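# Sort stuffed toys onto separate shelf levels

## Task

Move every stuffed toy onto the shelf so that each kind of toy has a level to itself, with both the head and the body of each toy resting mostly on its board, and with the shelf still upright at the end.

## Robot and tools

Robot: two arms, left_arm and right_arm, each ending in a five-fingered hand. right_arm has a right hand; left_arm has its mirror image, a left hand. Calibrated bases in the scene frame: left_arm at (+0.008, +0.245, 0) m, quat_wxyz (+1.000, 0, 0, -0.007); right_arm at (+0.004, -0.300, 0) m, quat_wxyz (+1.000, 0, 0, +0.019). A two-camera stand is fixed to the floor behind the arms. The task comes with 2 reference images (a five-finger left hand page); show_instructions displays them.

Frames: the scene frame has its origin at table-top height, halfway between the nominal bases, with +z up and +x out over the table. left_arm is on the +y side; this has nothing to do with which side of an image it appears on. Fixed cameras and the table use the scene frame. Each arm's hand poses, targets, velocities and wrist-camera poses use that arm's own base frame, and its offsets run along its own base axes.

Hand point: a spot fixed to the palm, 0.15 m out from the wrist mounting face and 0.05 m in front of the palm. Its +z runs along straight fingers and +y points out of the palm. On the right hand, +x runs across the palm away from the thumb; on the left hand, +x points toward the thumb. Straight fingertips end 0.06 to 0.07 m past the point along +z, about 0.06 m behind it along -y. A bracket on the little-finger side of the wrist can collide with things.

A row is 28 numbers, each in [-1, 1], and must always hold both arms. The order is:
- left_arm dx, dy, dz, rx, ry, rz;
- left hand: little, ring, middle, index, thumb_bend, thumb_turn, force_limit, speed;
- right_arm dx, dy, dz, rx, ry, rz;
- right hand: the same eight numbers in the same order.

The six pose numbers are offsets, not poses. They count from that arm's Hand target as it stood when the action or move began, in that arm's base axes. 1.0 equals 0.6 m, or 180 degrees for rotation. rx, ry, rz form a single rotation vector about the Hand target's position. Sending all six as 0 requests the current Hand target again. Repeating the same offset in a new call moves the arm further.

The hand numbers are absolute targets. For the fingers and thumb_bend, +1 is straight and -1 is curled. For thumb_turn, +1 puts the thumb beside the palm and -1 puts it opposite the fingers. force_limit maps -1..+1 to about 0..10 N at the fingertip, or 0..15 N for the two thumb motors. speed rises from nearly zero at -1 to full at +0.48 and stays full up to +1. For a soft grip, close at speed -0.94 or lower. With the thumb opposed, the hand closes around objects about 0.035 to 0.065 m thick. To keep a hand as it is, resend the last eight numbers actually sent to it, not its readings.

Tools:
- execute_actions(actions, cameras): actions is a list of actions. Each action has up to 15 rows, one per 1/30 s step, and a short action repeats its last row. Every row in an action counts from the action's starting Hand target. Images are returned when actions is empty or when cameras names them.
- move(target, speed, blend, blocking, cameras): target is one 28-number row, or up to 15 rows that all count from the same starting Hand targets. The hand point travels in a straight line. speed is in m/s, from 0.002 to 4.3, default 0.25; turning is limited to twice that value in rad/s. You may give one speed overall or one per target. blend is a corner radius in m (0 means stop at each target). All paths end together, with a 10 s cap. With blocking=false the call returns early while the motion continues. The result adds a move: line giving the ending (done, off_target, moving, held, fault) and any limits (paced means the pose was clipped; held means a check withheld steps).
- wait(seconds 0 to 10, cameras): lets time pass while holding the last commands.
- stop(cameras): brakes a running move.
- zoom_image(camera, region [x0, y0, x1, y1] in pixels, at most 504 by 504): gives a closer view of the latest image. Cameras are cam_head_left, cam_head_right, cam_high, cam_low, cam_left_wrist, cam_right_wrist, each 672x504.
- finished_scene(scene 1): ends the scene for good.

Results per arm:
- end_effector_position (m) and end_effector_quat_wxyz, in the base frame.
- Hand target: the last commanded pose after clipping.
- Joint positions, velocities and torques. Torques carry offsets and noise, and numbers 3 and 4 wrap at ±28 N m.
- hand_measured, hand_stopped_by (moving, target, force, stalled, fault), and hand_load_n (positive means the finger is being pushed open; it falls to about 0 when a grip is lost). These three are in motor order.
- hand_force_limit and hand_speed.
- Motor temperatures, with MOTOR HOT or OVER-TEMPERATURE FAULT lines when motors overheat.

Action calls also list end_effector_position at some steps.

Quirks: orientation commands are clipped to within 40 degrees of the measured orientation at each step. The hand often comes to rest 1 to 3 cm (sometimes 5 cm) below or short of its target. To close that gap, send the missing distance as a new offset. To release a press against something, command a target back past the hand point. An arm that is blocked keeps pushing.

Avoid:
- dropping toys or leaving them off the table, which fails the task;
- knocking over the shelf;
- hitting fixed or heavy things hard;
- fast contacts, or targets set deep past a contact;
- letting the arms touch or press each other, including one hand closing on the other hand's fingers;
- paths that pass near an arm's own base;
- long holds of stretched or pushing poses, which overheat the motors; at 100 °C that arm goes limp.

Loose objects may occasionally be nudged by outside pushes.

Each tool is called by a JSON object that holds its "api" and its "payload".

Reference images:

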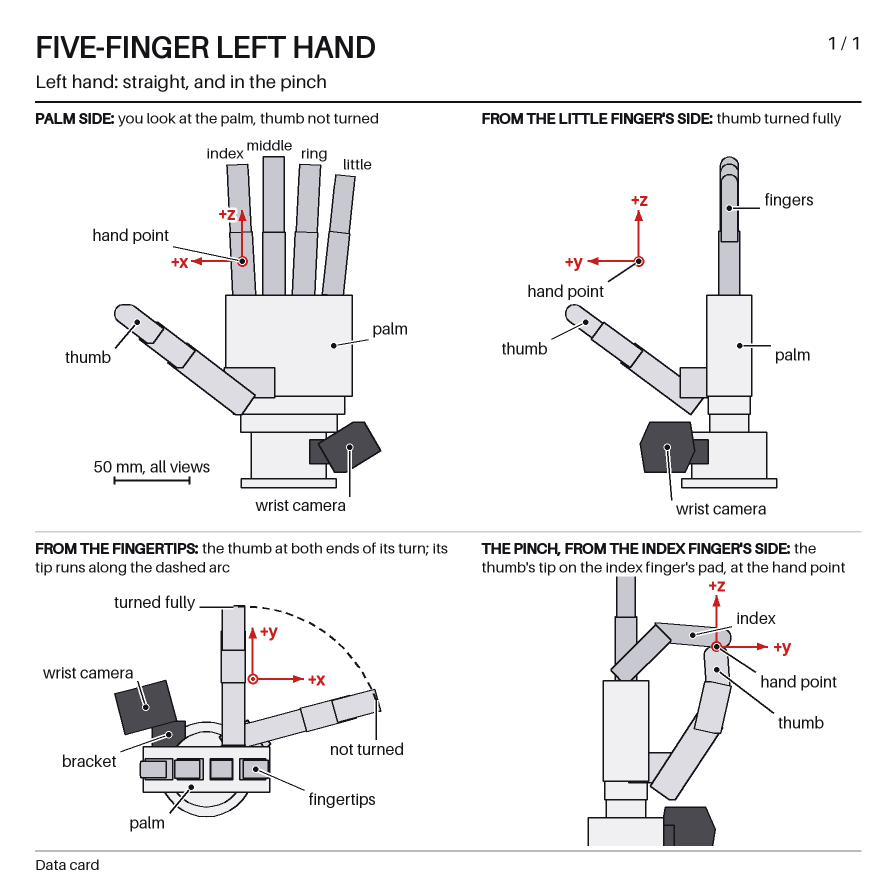

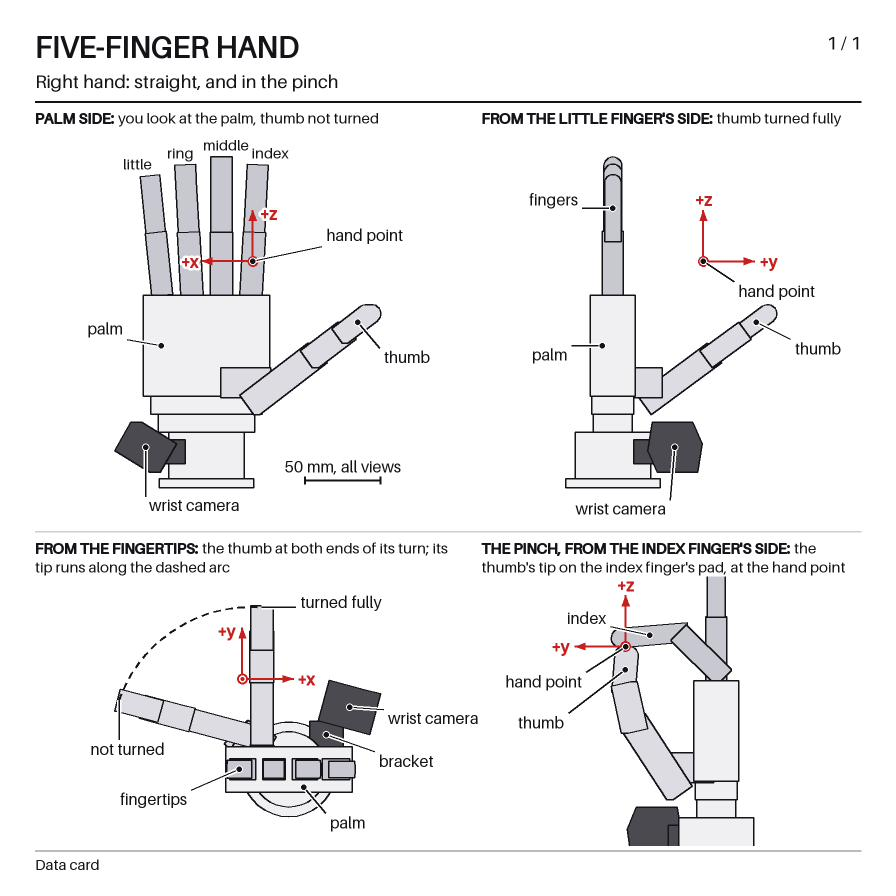

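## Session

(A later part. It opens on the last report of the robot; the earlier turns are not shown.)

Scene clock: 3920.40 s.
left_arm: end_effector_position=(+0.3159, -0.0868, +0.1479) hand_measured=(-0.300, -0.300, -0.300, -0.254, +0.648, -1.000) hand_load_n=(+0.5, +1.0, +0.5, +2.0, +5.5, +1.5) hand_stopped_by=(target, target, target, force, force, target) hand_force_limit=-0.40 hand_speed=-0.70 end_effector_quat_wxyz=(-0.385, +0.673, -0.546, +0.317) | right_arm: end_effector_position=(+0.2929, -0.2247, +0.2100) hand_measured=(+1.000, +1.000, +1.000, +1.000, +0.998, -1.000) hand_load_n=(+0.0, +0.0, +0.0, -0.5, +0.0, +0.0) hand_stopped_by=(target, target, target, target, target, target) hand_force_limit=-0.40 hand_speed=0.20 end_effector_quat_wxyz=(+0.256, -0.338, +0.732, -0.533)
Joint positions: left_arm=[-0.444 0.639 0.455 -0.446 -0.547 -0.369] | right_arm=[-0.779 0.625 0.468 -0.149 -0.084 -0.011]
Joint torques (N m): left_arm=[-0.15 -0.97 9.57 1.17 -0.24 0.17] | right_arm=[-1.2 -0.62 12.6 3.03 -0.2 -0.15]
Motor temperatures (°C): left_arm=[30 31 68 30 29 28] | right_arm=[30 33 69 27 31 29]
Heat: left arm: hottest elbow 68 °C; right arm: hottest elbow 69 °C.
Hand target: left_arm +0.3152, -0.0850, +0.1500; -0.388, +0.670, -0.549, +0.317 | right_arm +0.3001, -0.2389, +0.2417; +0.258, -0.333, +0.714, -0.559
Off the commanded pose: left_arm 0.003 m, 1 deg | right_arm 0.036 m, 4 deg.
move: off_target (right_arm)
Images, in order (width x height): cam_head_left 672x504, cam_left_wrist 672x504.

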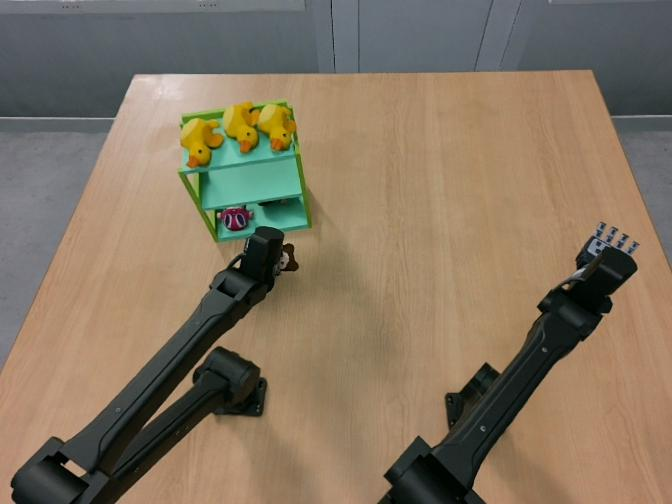

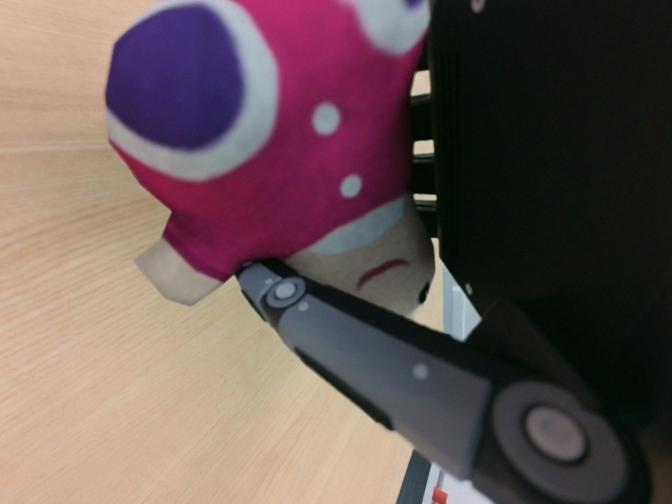

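{"api": "move", "payload": {"target": [[0.085,0.01,-0.02,0.0285,-0.119,0,-0.3,-0.3,-0.3,-0.3,-0.1,-1,-0.4,-0.7,0,0,0,0,0,0,1,1,1,1,1,-1,-0.4,0.2]], "speed": 0.15, "cameras": ["cam_head_left","cam_low"]}}

{"api": "zoom_image", "payload": {"camera": "cam_head_left", "region": [180, 160, 330, 310]}}

{"api": "zoom_image", "payload": {"camera": "cam_low", "region": [280, 160, 450, 340]}}

Scene clock: 3932.90 s.
left_arm: end_effector_position=(+0.3645, -0.0781, +0.1338) hand_measured=(-0.300, -0.300, -0.300, -0.254, +0.648, -1.000) hand_load_n=(+0.5, +1.5, +0.5, +1.5, +5.5, +1.0) hand_stopped_by=(target, target, target, force, force, target) hand_force_limit=-0.40 hand_speed=-0.70 end_effector_quat_wxyz=(-0.507, +0.587, -0.482, +0.407) | right_arm: end_effector_position=(+0.2929, -0.2247, +0.2100) hand_measured=(+1.000, +1.000, +1.000, +1.000, +0.998, -1.000) hand_load_n=(+0.0, +0.0, +0.0, +0.0, +0.0, +0.0) hand_stopped_by=(target, target, target, target, target, target) hand_force_limit=-0.40 hand_speed=0.20 end_effector_quat_wxyz=(+0.256, -0.338, +0.732, -0.533)
Joint positions: left_arm=[-0.444 0.81 0.216 0.401 -0.642 -0.105] | right_arm=[-0.779 0.625 0.468 -0.149 -0.084 -0.011]
Joint torques (N m): left_arm=[-0.67 -0.79 8.4 2.36 -0.33 0.18] | right_arm=[-0.44 -1.08 12.57 2.91 -0.24 -0.17]
Motor temperatures (°C): left_arm=[30 31 66 30 29 28] | right_arm=[30 33 70 27 31 29]
Heat: left arm: hottest elbow 66 °C; right arm: hottest elbow 70 °C.
Hand target: left_arm +0.3662, -0.0789, +0.1380; -0.512, +0.581, -0.481, +0.411 | right_arm +0.3001, -0.2389, +0.2417; +0.258, -0.333, +0.714, -0.559
Off the commanded pose: left_arm 0.005 m, 1 deg | right_arm 0.036 m, 4 deg.
move: off_target (right_arm)
Images, in order (width x height): cam_head_left 672x504, cam_low 672x504.

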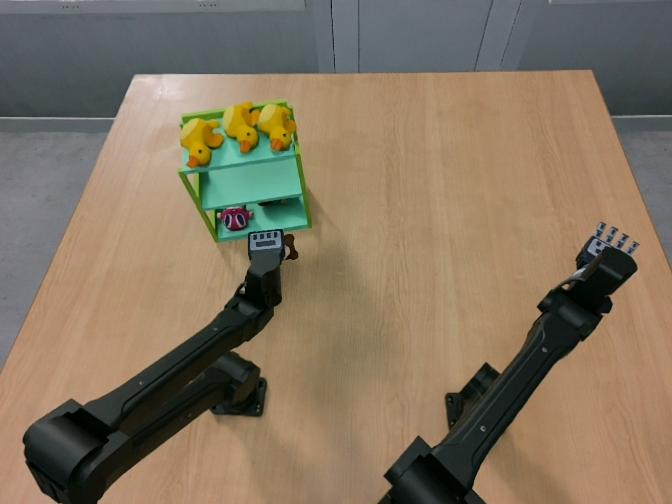

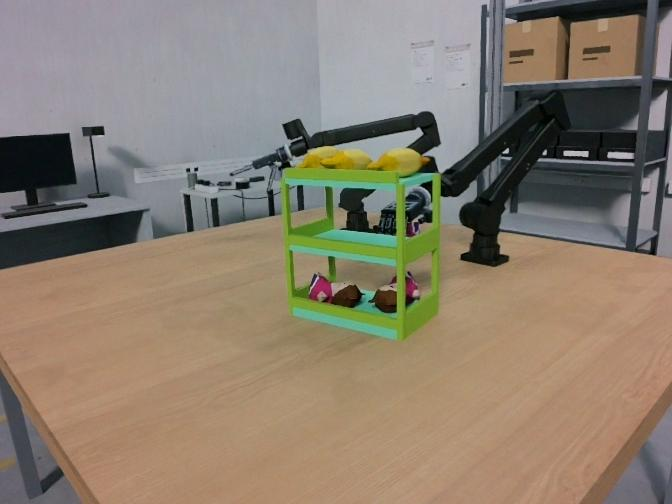

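Scaled by 3.360 from the camera's 672x504 image, which has a finer 960x720 frame.

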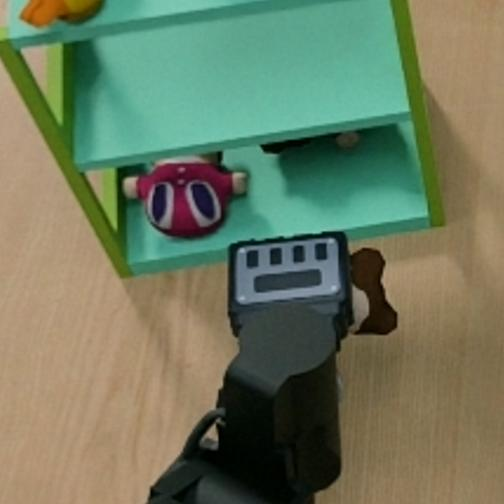

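Scaled by 2.800 from the camera's 672x504 image, which has a finer 960x720 frame.

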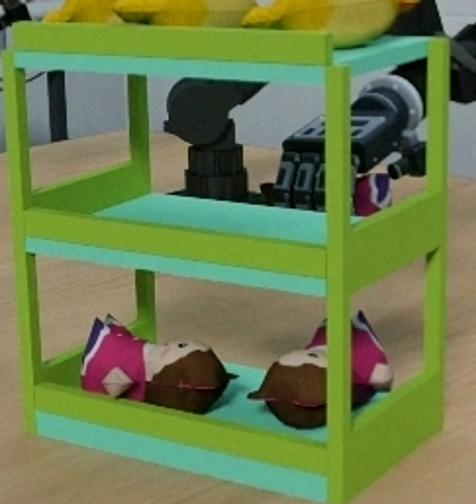

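{"api": "move", "payload": {"target": [[0.128,0.002,-0.063,0,0,0,-0.3,-0.3,-0.3,-0.3,-0.1,-1,-0.4,-0.7,0,0,0,0,0,0,1,1,1,1,1,-1,-0.4,0.2]], "speed": 0.08, "cameras": ["cam_head_left","cam_low"]}}

{"api": "zoom_image", "payload": {"camera": "cam_head_left", "region": [180, 160, 330, 310]}}

{"api": "zoom_image", "payload": {"camera": "cam_low", "region": [280, 160, 450, 340]}}

Scene clock: 3949.27 s.
left_arm: end_effector_position=(+0.4227, -0.0761, +0.0784) hand_measured=(-0.300, -0.300, -0.300, -0.254, +0.648, -1.000) hand_load_n=(+0.5, +1.0, +0.5, +1.5, +5.5, +1.0) hand_stopped_by=(target, target, target, force, force, target) hand_force_limit=-0.40 hand_speed=-0.70 end_effector_quat_wxyz=(-0.500, +0.589, -0.497, +0.395) | right_arm: end_effector_position=(+0.2929, -0.2247, +0.2100) hand_measured=(+1.000, +1.000, +1.000, +1.000, +0.998, -1.000) hand_load_n=(+0.0, +0.0, +0.0, +0.0, +0.0, +0.0) hand_stopped_by=(target, target, target, target, target, target) hand_force_limit=-0.40 hand_speed=0.20 end_effector_quat_wxyz=(+0.256, -0.338, +0.732, -0.533)
Joint positions: left_arm=[-0.332 1.276 0.276 0.781 -0.523 -0.079] | right_arm=[-0.779 0.625 0.468 -0.149 -0.084 -0.011]
Joint torques (N m): left_arm=[0.44 -5.19 9.13 2.41 -0.07 0.19] | right_arm=[-0.85 -0.32 12.75 2.99 -0.24 -0.17]
Motor temperatures (°C): left_arm=[30 30 67 30 29 28] | right_arm=[30 32 70 27 31 29]
Heat: left arm: hottest elbow 67 °C; right arm: hottest elbow 70 °C.
Hand target: left_arm +0.4431, -0.0778, +0.1004; -0.512, +0.581, -0.481, +0.411 | right_arm +0.3001, -0.2389, +0.2417; +0.258, -0.333, +0.714, -0.559
Off the commanded pose: left_arm 0.030 m, 3 deg | right_arm 0.036 m, 4 deg.
move: off_target (left_arm, right_arm)
Images, in order (width x height): cam_head_left 672x504, cam_low 672x504.

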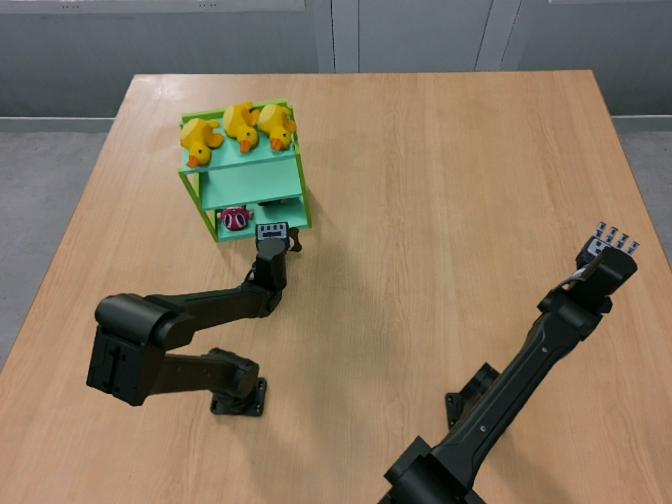

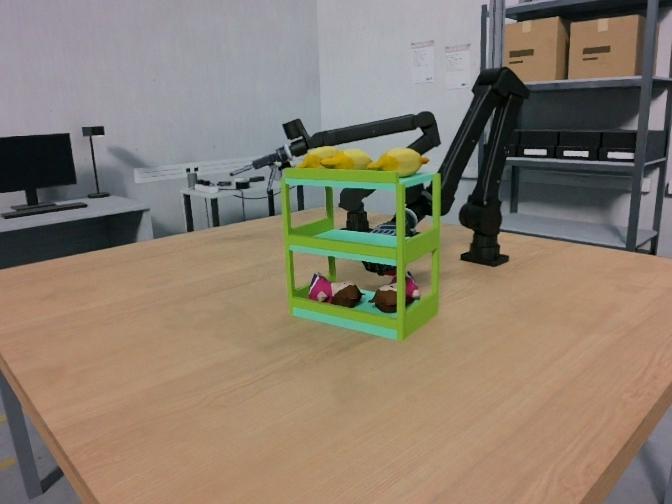

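Scaled by 3.360 from the camera's 672x504 image, which has a finer 960x720 frame.

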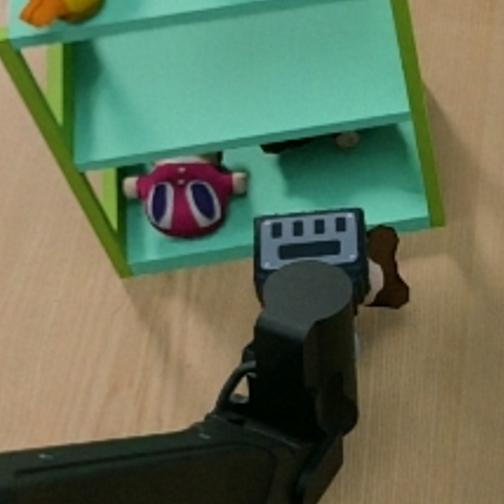

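Scaled by 2.800 from the camera's 672x504 image, which has a finer 960x720 frame.

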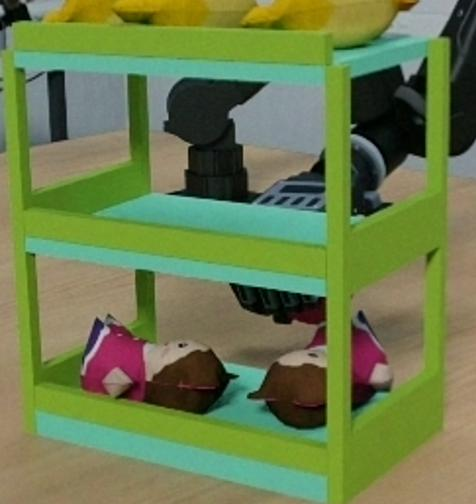

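{"api": "move", "payload": {"target": [[0.083,0.0097,-0.004,0.0065,-0.027,0,-0.3,-0.3,-0.3,-0.3,-0.1,-1,-0.4,-0.7,0,0,0,0,0,0,1,1,1,1,1,-1,-0.4,0.2]], "speed": 0.06, "cameras": ["cam_head_left","cam_low"]}}

{"api": "zoom_image", "payload": {"camera": "cam_head_left", "region": [180, 160, 330, 310]}}

{"api": "zoom_image", "payload": {"camera": "cam_low", "region": [280, 160, 450, 340]}}

Scene clock: 3976.10 s.
left_arm: end_effector_position=(+0.4748, -0.0727, +0.0798) hand_measured=(-0.300, -0.300, -0.300, -0.254, +0.648, -1.000) hand_load_n=(+0.5, +1.0, +0.5, +1.5, +5.0, +1.0) hand_stopped_by=(target, target, target, force, force, target) hand_force_limit=-0.40 hand_speed=-0.70 end_effector_quat_wxyz=(+0.525, -0.567, +0.478, -0.418) | right_arm: end_effector_position=(+0.2929, -0.2247, +0.2100) hand_measured=(+1.000, +1.000, +1.000, +1.000, +0.998, -1.000) hand_load_n=(+0.0, +0.0, +0.0, +0.0, +0.0, +0.5) hand_stopped_by=(target, target, target, target, target, target) hand_force_limit=-0.40 hand_speed=0.20 end_effector_quat_wxyz=(+0.256, -0.338, +0.732, -0.533)
Joint positions: left_arm=[-0.275 1.493 0.363 1.019 -0.472 -0.022] | right_arm=[-0.779 0.625 0.468 -0.149 -0.084 -0.011]
Joint torques (N m): left_arm=[0.38 -7.77 7.87 2.48 -0.01 0.16] | right_arm=[-0.91 -0.09 12.52 2.96 -0.22 -0.15]
Motor temperatures (°C): left_arm=[30 30 65 30 29 28] | right_arm=[30 32 71 27 31 29]
Heat: left arm: hottest elbow 65 °C; right arm: hottest elbow 71 °C.
Hand target: left_arm +0.4927, -0.0720, +0.0978; +0.538, -0.558, +0.463, -0.430 | right_arm +0.3001, -0.2389, +0.2417; +0.258, -0.333, +0.714, -0.559
Off the commanded pose: left_arm 0.026 m, 3 deg | right_arm 0.036 m, 4 deg.
move: off_target (left_arm, right_arm)
Images, in order (width x height): cam_head_left 672x504, cam_low 672x504.

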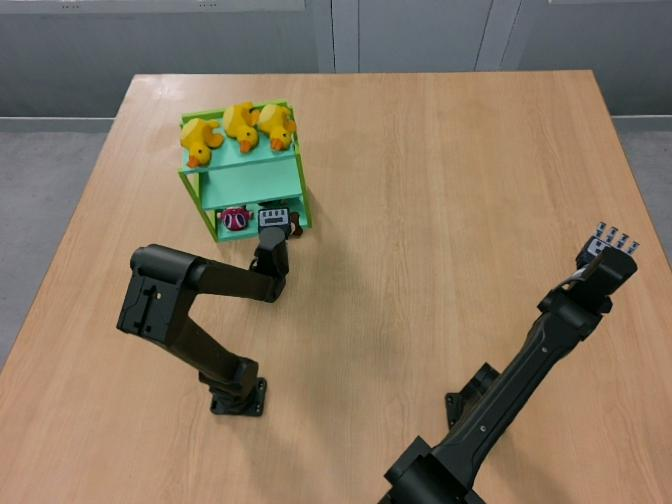

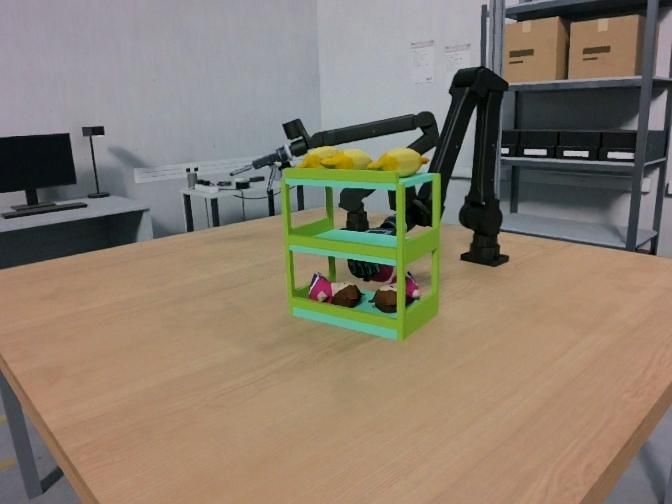

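Scaled by 3.360 from the camera's 672x504 image, which has a finer 960x720 frame.

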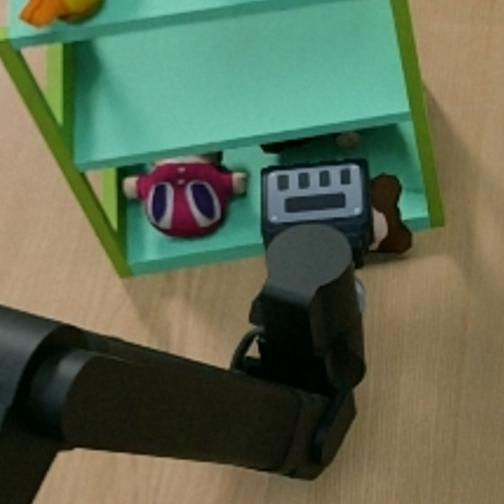

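Scaled by 2.800 from the camera's 672x504 image, which has a finer 960x720 frame.

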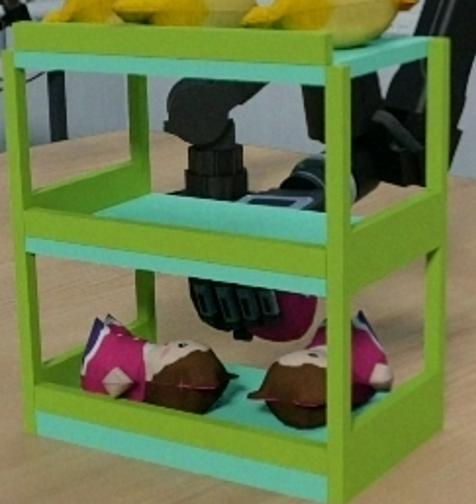

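{"api": "move", "payload": {"target": [[0.02,0.0047,-0.028,0.003,-0.012,0,-0.3,-0.3,-0.3,-0.3,-0.1,-1,-0.4,-0.7,0,0,0,0,0,0,1,1,1,1,1,-1,-0.4,0.2]], "speed": 0.05, "cameras": ["cam_head_left","cam_low"]}}

{"api": "zoom_image", "payload": {"camera": "cam_head_left", "region": [220, 180, 320, 260]}}

{"api": "zoom_image", "payload": {"camera": "cam_low", "region": [280, 220, 450, 340]}}

Scene clock: 4000.50 s.
left_arm: end_effector_position=(+0.4882, -0.0706, +0.0646) hand_measured=(-0.300, -0.300, -0.300, -0.254, +0.648, -1.000) hand_load_n=(+0.5, +1.0, +0.5, +1.5, +5.5, +1.5) hand_stopped_by=(target, target, target, force, force, target) hand_force_limit=-0.40 hand_speed=-0.70 end_effector_quat_wxyz=(+0.537, -0.556, +0.469, -0.427) | right_arm: end_effector_position=(+0.2929, -0.2247, +0.2100) hand_measured=(+1.000, +1.000, +1.000, +1.000, +0.998, -1.000) hand_load_n=(+0.0, +0.0, +0.0, -0.5, +0.0, +0.0) hand_stopped_by=(target, target, target, target, target, target) hand_force_limit=-0.40 hand_speed=0.20 end_effector_quat_wxyz=(+0.256, -0.338, +0.732, -0.533)
Joint positions: left_arm=[-0.261 1.63 0.38 1.184 -0.458 -0.001] | right_arm=[-0.779 0.625 0.468 -0.149 -0.084 -0.011]
Joint torques (N m): left_arm=[0.44 -8.94 6.69 2.51 0.01 0.18] | right_arm=[-0.38 -0.67 12.66 2.91 -0.2 -0.18]
Motor temperatures (°C): left_arm=[30 30 66 30 29 28] | right_arm=[30 32 72 27 31 29]
Heat: left arm: hottest elbow 66 °C; right arm: hottest elbow 72 °C.
Hand target: left_arm +0.5048, -0.0692, +0.0810; +0.549, -0.547, +0.454, -0.438 | right_arm +0.3001, -0.2389, +0.2417; +0.258, -0.333, +0.714, -0.559
Off the commanded pose: left_arm 0.023 m, 3 deg | right_arm 0.036 m, 4 deg.
move: off_target (left_arm, right_arm)
Images, in order (width x height): cam_head_left 672x504, cam_low 672x504.

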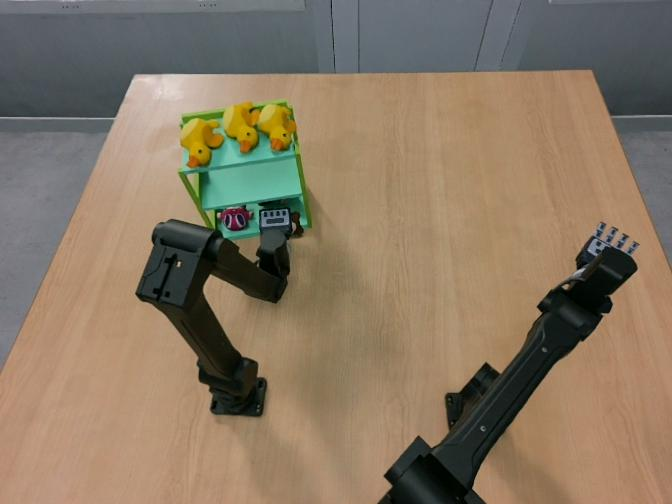

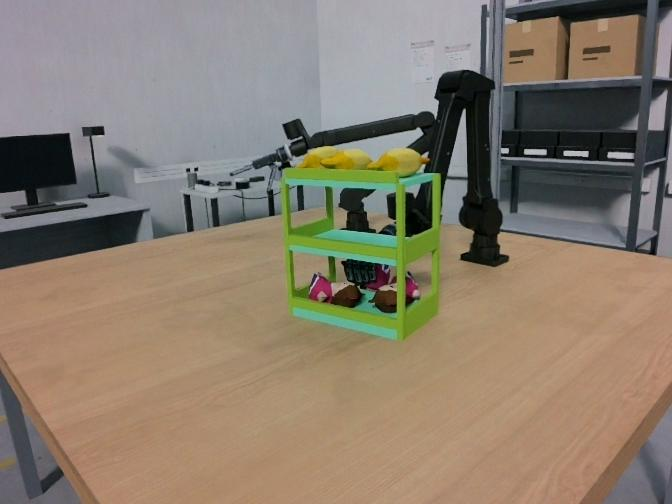

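Scaled by 5.040 from the camera's 672x504 image, which has a finer 960x720 frame.

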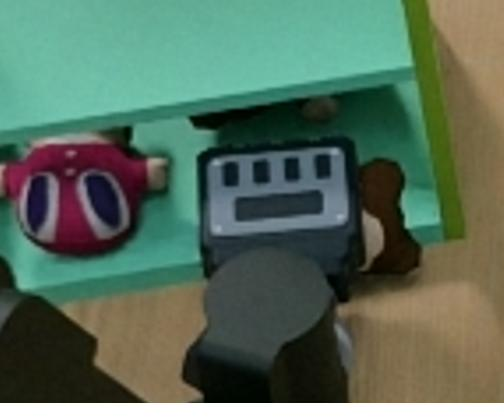

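Scaled by 2.965 from the camera's 672x504 image, which has a finer 960x720 frame.

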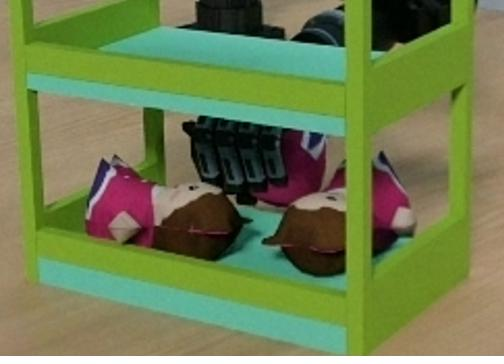

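{"api": "move", "payload": {"target": [[0.027,0.0063,-0.008,0,0,0,-0.3,-0.3,-0.3,-0.3,-0.1,-1,-0.4,-0.7,0,0,0,0,0,0,1,1,1,1,1,-1,-0.4,0.2]], "speed": 0.04, "cameras": ["cam_head_left","cam_low"]}}

{"api": "zoom_image", "payload": {"camera": "cam_head_left", "region": [220, 180, 320, 260]}}

{"api": "zoom_image", "payload": {"camera": "cam_low", "region": [280, 220, 450, 340]}}

Scene clock: 4015.67 s.
left_arm: end_effector_position=(+0.5013, -0.0690, +0.0615) hand_measured=(-0.300, -0.300, -0.300, -0.254, +0.648, -1.000) hand_load_n=(+0.5, +1.5, +0.5, +1.5, +6.0, +1.0) hand_stopped_by=(target, target, target, force, force, target) hand_force_limit=-0.40 hand_speed=-0.70 end_effector_quat_wxyz=(+0.536, -0.555, +0.470, -0.429) | right_arm: end_effector_position=(+0.2929, -0.2247, +0.2100) hand_measured=(+1.000, +1.000, +1.000, +1.000, +0.998, -1.000) hand_load_n=(+0.0, +0.0, +0.0, +0.0, +0.0, +0.0) hand_stopped_by=(target, target, target, target, target, target) hand_force_limit=-0.40 hand_speed=0.20 end_effector_quat_wxyz=(+0.256, -0.338, +0.732, -0.533)
Joint positions: left_arm=[-0.242 1.664 0.412 1.189 -0.434 0] | right_arm=[-0.779 0.625 0.468 -0.149 -0.084 -0.011]
Joint torques (N m): left_arm=[0.67 -8.82 7.27 2.43 -0.03 0.18] | right_arm=[-0.56 -0.21 12.6 2.89 -0.2 -0.15]
Motor temperatures (°C): left_arm=[30 30 65 30 29 28] | right_arm=[30 32 72 27 31 29]
Heat: left arm: hottest elbow 65 °C; right arm: hottest elbow 72 °C.
Hand target: left_arm +0.5210, -0.0655, +0.0763; +0.549, -0.547, +0.455, -0.438 | right_arm +0.3001, -0.2389, +0.2417; +0.258, -0.333, +0.714, -0.559
Off the commanded pose: left_arm 0.025 m, 3 deg | right_arm 0.036 m, 4 deg.
move: off_target (left_arm, right_arm)
Images, in order (width x height): cam_head_left 672x504, cam_low 672x504.

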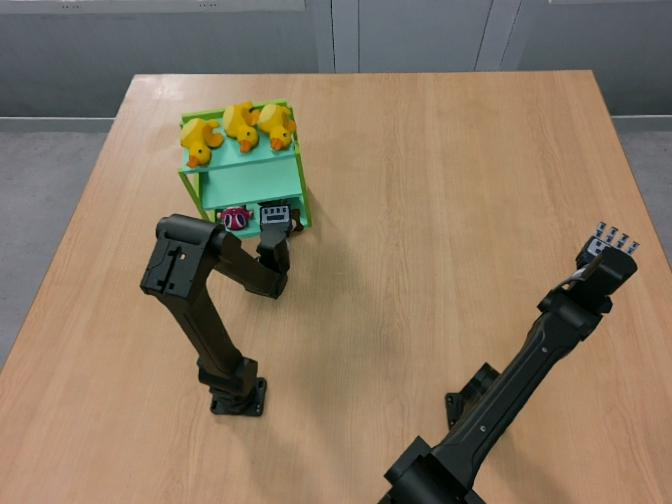

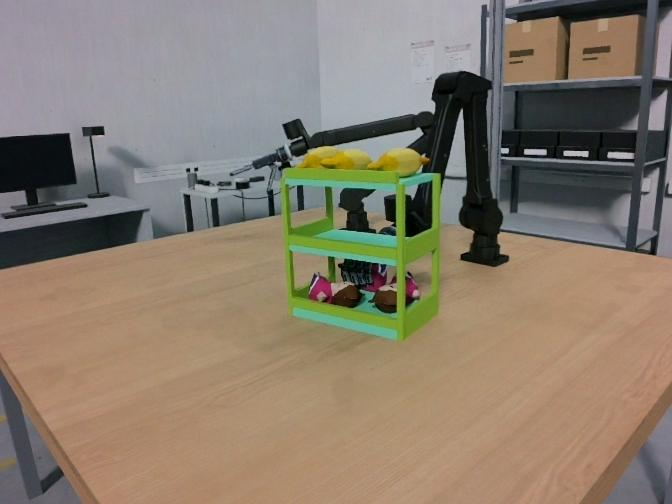

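Scaled by 5.040 from the camera's 672x504 image, which has a finer 960x720 frame.

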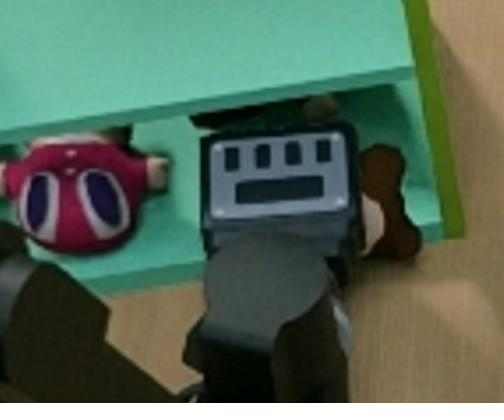

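Scaled by 2.965 from the camera's 672x504 image, which has a finer 960x720 frame.

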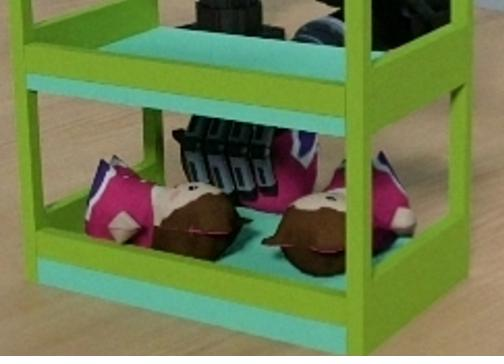

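{"api": "move", "payload": {"target": [[0.025,0.006,0.002,0,0,0,-0.3,-0.3,-0.3,-0.3,-0.1,-1,-0.4,-0.7,0,0,0,0,0,0,1,1,1,1,1,-1,-0.4,0.2]], "speed": 0.04, "cameras": ["cam_head_left","cam_low"]}}

{"api": "zoom_image", "payload": {"camera": "cam_head_left", "region": [220, 180, 320, 260]}}

{"api": "zoom_image", "payload": {"camera": "cam_low", "region": [280, 220, 450, 340]}}

Scene clock: 4021.90 s.
left_arm: end_effector_position=(+0.5139, -0.0672, +0.0627) hand_measured=(-0.300, -0.300, -0.300, -0.254, +0.648, -1.000) hand_load_n=(+0.0, +1.0, +0.5, +2.0, +7.5, +1.5) hand_stopped_by=(target, target, target, force, force, target) hand_force_limit=-0.40 hand_speed=-0.70 end_effector_quat_wxyz=(+0.536, -0.553, +0.468, -0.433) | right_arm: end_effector_position=(+0.2929, -0.2247, +0.2100) hand_measured=(+1.000, +1.000, +1.000, +1.000, +0.998, -1.000) hand_load_n=(+0.0, +0.0, +0.0, +0.0, +0.0, +0.0) hand_stopped_by=(target, target, target, target, target, target) hand_force_limit=-0.40 hand_speed=0.20 end_effector_quat_wxyz=(+0.256, -0.338, +0.732, -0.533)
Joint positions: left_arm=[-0.225 1.684 0.441 1.188 -0.412 0] | right_arm=[-0.779 0.625 0.468 -0.149 -0.084 -0.011]
Joint torques (N m): left_arm=[0.91 -9.64 7.94 1.57 -0.09 0.18] | right_arm=[-1.2 -0.15 12.66 3 -0.2 -0.16]
Motor temperatures (°C): left_arm=[30 31 64 30 29 28] | right_arm=[30 32 72 27 31 29]
Heat: left arm: hottest elbow 64 °C; right arm: hottest elbow 72 °C.
Hand target: left_arm +0.5361, -0.0618, +0.0775; +0.549, -0.547, +0.454, -0.438 | right_arm +0.3001, -0.2389, +0.2417; +0.258, -0.333, +0.714, -0.559
Off the commanded pose: left_arm 0.027 m, 2 deg | right_arm 0.036 m, 4 deg.
move: off_target (left_arm, right_arm)
Images, in order (width x height): cam_head_left 672x504, cam_low 672x504.

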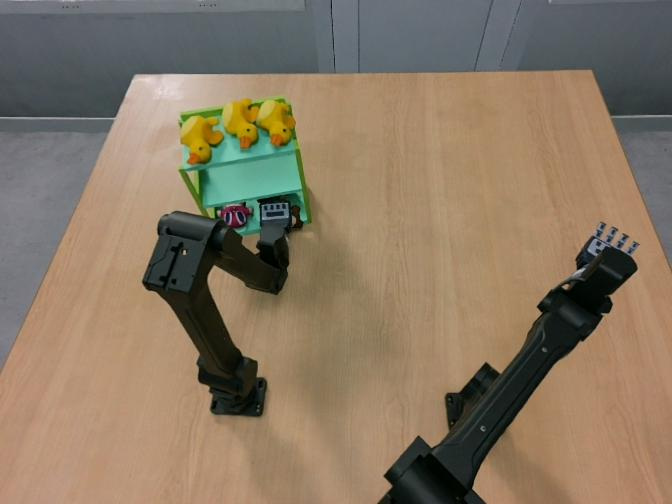

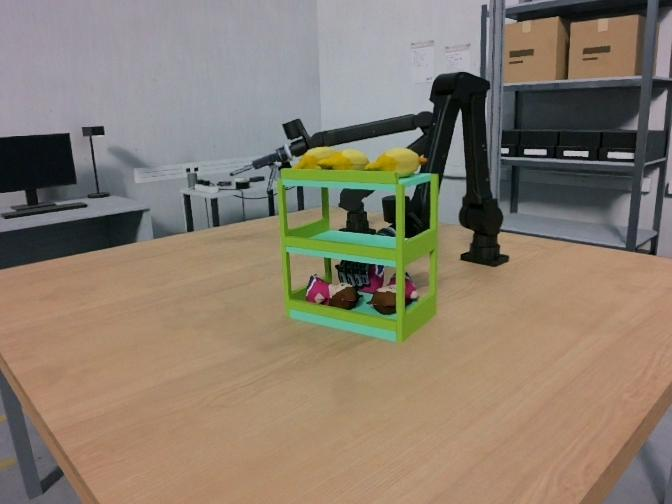

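Scaled by 5.040 from the camera's 672x504 image, which has a finer 960x720 frame.

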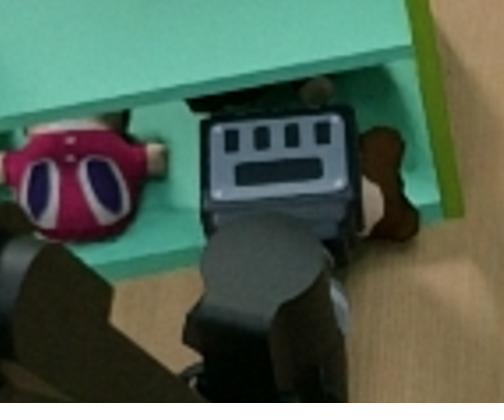

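Scaled by 2.965 from the camera's 672x504 image, which has a finer 960x720 frame.

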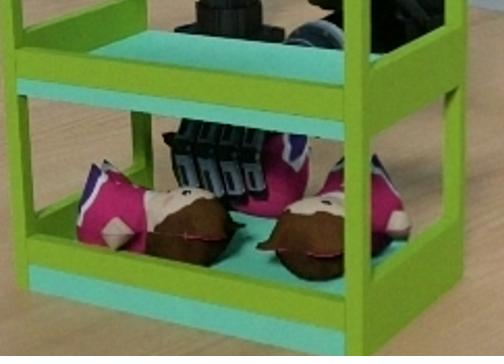

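{"api": "move", "payload": {"target": [[-0.02,-0.005,0.014,0,0,0,-0.3,-0.3,-0.3,-0.3,-0.1,-1,-0.4,-0.7,0,0,0,0,0,0,1,1,1,1,1,-1,-0.4,0.2]], "speed": 0.04, "cameras": ["cam_head_left","cam_low","cam_high"]}}

{"api": "zoom_image", "payload": {"camera": "cam_head_left", "region": [180, 160, 330, 310]}}

{"api": "zoom_image", "payload": {"camera": "cam_low", "region": [280, 220, 450, 340]}}

{"api": "zoom_image", "payload": {"camera": "cam_high", "region": [260, 100, 420, 230]}}

Scene clock: 4055.80 s.
left_arm: end_effector_position=(+0.5139, -0.0648, +0.0693) hand_measured=(-0.300, -0.300, -0.300, -0.254, +0.648, -1.000) hand_load_n=(+0.5, +1.0, +0.5, +1.5, +5.5, +1.0) hand_stopped_by=(target, target, target, force, force, target) hand_force_limit=-0.40 hand_speed=-0.70 end_effector_quat_wxyz=(+0.539, -0.555, +0.464, -0.431) | right_arm: end_effector_position=(+0.2929, -0.2247, +0.2100) hand_measured=(+1.000, +1.000, +1.000, +1.000, +0.998, -1.000) hand_load_n=(+0.0, +0.0, +0.0, +0.0, +0.0, +0.0) hand_stopped_by=(target, target, target, target, target, target) hand_force_limit=-0.40 hand_speed=0.20 end_effector_quat_wxyz=(+0.256, -0.338, +0.732, -0.533)
Joint positions: left_arm=[-0.225 1.66 0.441 1.168 -0.425 0] | right_arm=[-0.779 0.625 0.468 -0.149 -0.084 -0.011]
Joint torques (N m): left_arm=[-0.21 -11.58 6.04 1.51 -0.25 0.17] | right_arm=[-0.32 -0.67 12.74 2.91 -0.22 -0.15]
Motor temperatures (°C): left_arm=[30 30 65 30 29 28] | right_arm=[30 32 72 27 31 29]
Heat: left arm: hottest elbow 65 °C; right arm: hottest elbow 72 °C.
Hand target: left_arm +0.5241, -0.0647, +0.0859; +0.549, -0.547, +0.454, -0.438 | right_arm +0.3001, -0.2389, +0.2417; +0.258, -0.333, +0.714, -0.559
Off the commanded pose: left_arm 0.019 m, 2 deg | right_arm 0.036 m, 4 deg.
move: off_target (left_arm, right_arm)
Images, in order (width x height): cam_head_left 672x504, cam_high 672x504, cam_low 672x504.

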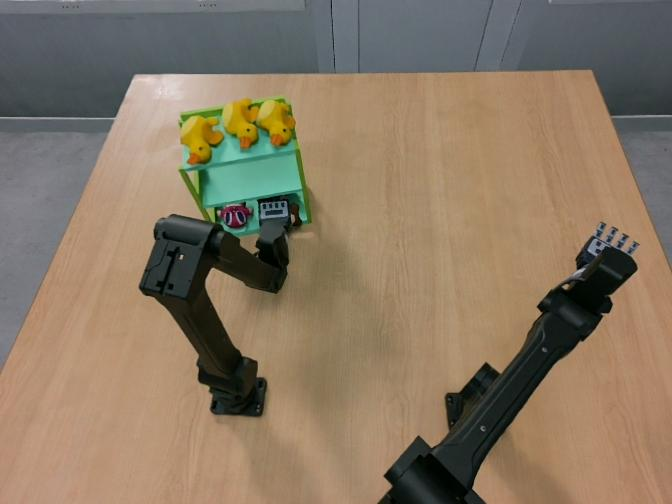

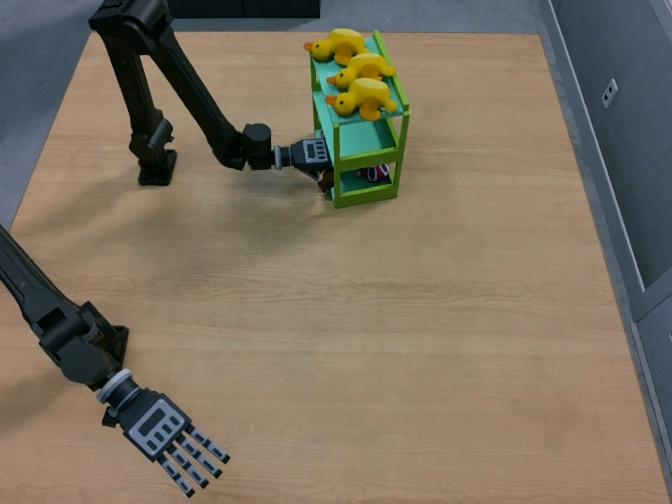

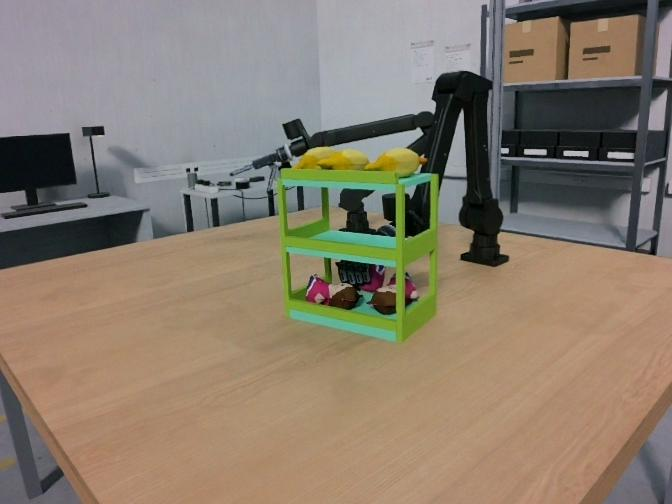

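Scaled by 3.360 from the camera's 672x504 image, which has a finer 960x720 frame.

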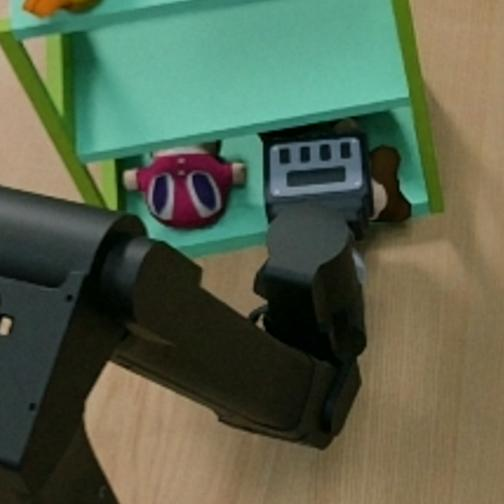

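Scaled by 2.965 from the camera's 672x504 image, which has a finer 960x720 frame.

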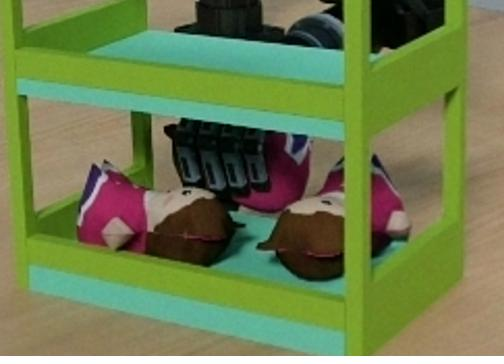

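Scaled by 3.150 from the camera's 672x504 image, which has a finer 960x720 frame.

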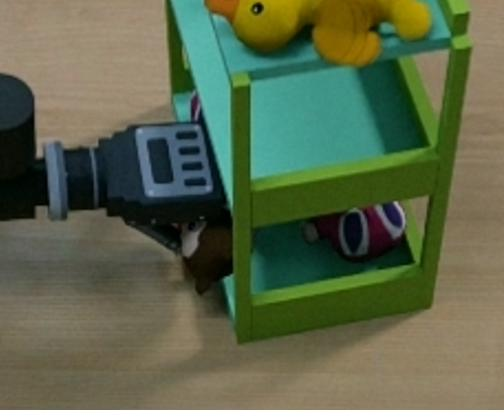

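{"api": "move", "payload": {"target": [[0.037,0.009,-0.001,0,0,0,-0.3,-0.3,-0.3,-0.3,-0.1,-1,-0.4,-0.7,0,0,0,0,0,0,1,1,1,1,1,-1,-0.4,0.2]], "speed": 0.03, "cameras": ["cam_head_left","cam_low","cam_high"]}}

{"api": "zoom_image", "payload": {"camera": "cam_head_left", "region": [180, 160, 330, 310]}}

{"api": "zoom_image", "payload": {"camera": "cam_low", "region": [280, 220, 450, 340]}}

{"api": "zoom_image", "payload": {"camera": "cam_high", "region": [260, 100, 420, 230]}}

Scene clock: 4079.27 s.
left_arm: end_effector_position=(+0.5319, -0.0625, +0.0771) hand_measured=(-0.300, -0.300, -0.300, -0.254, +0.648, -1.000) hand_load_n=(+0.5, +1.0, +0.5, +1.5, +5.5, +1.0) hand_stopped_by=(target, target, target, force, force, target) hand_force_limit=-0.40 hand_speed=-0.70 end_effector_quat_wxyz=(+0.541, -0.552, +0.459, -0.437) | right_arm: end_effector_position=(+0.2929, -0.2247, +0.2100) hand_measured=(+1.000, +1.000, +1.000, +1.000, +0.998, -1.000) hand_load_n=(+0.0, +0.0, +0.0, +0.0, +0.5, +0.5) hand_stopped_by=(target, target, target, target, target, target) hand_force_limit=-0.40 hand_speed=0.20 end_effector_quat_wxyz=(+0.256, -0.338, +0.732, -0.533)
Joint positions: left_arm=[-0.205 1.67 0.485 1.15 -0.402 0.001] | right_arm=[-0.779 0.625 0.468 -0.149 -0.084 -0.011]
Joint torques (N m): left_arm=[0.38 -9.99 7.27 1.37 0.02 0.17] | right_arm=[-0.62 -0.03 12.56 3.11 -0.26 -0.15]
Motor temperatures (°C): left_arm=[30 31 63 30 29 28] | right_arm=[30 32 73 27 31 29]
Heat: left arm: hottest elbow 63 °C; right arm: hottest elbow 73 °C.
Hand target: left_arm +0.5462, -0.0593, +0.0852; +0.549, -0.547, +0.454, -0.438 | right_arm +0.3001, -0.2389, +0.2417; +0.258, -0.333, +0.714, -0.559
Off the commanded pose: left_arm 0.017 m, 1 deg | right_arm 0.036 m, 4 deg.
move: off_target (left_arm, right_arm)
Images, in order (width x height): cam_head_left 672x504, cam_high 672x504, cam_low 672x504.

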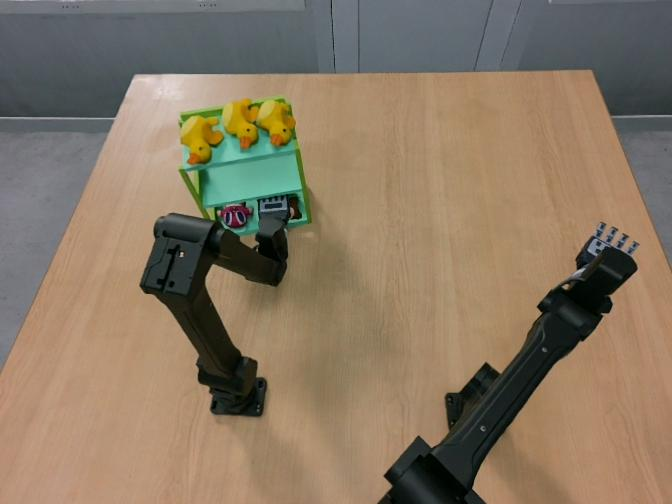

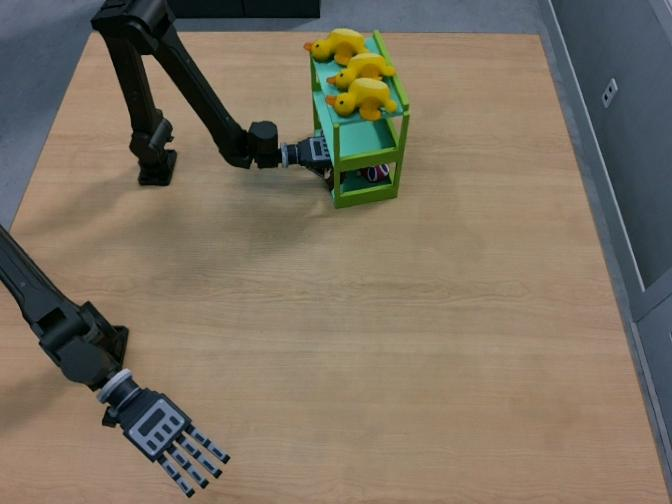

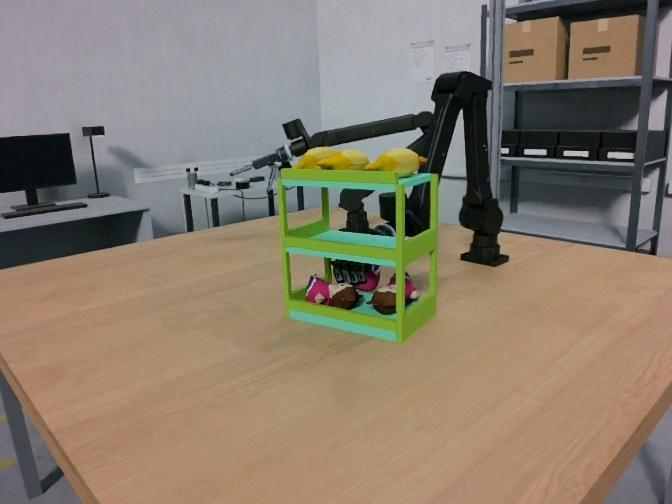

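Scaled by 3.360 from the camera's 672x504 image, which has a finer 960x720 frame.

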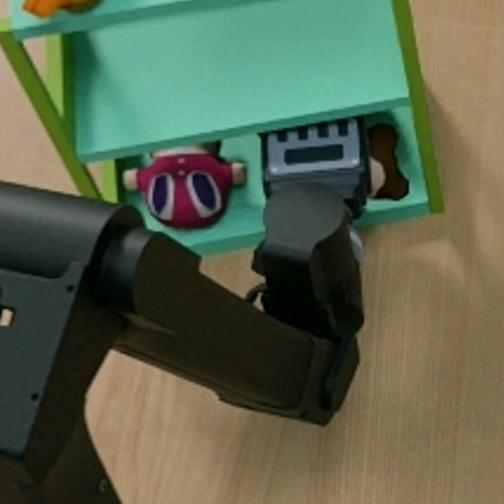

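Scaled by 2.965 from the camera's 672x504 image, which has a finer 960x720 frame.

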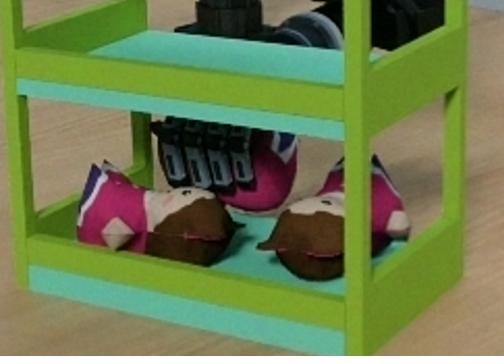

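Scaled by 3.150 from the camera's 672x504 image, which has a finer 960x720 frame.

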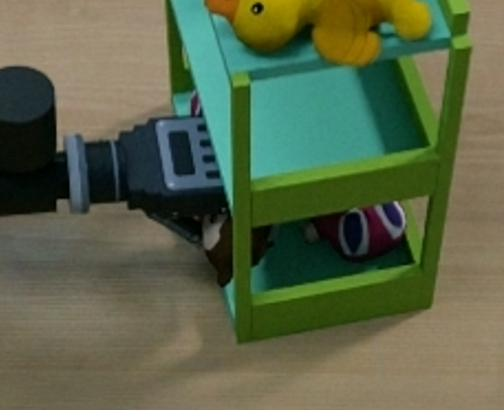

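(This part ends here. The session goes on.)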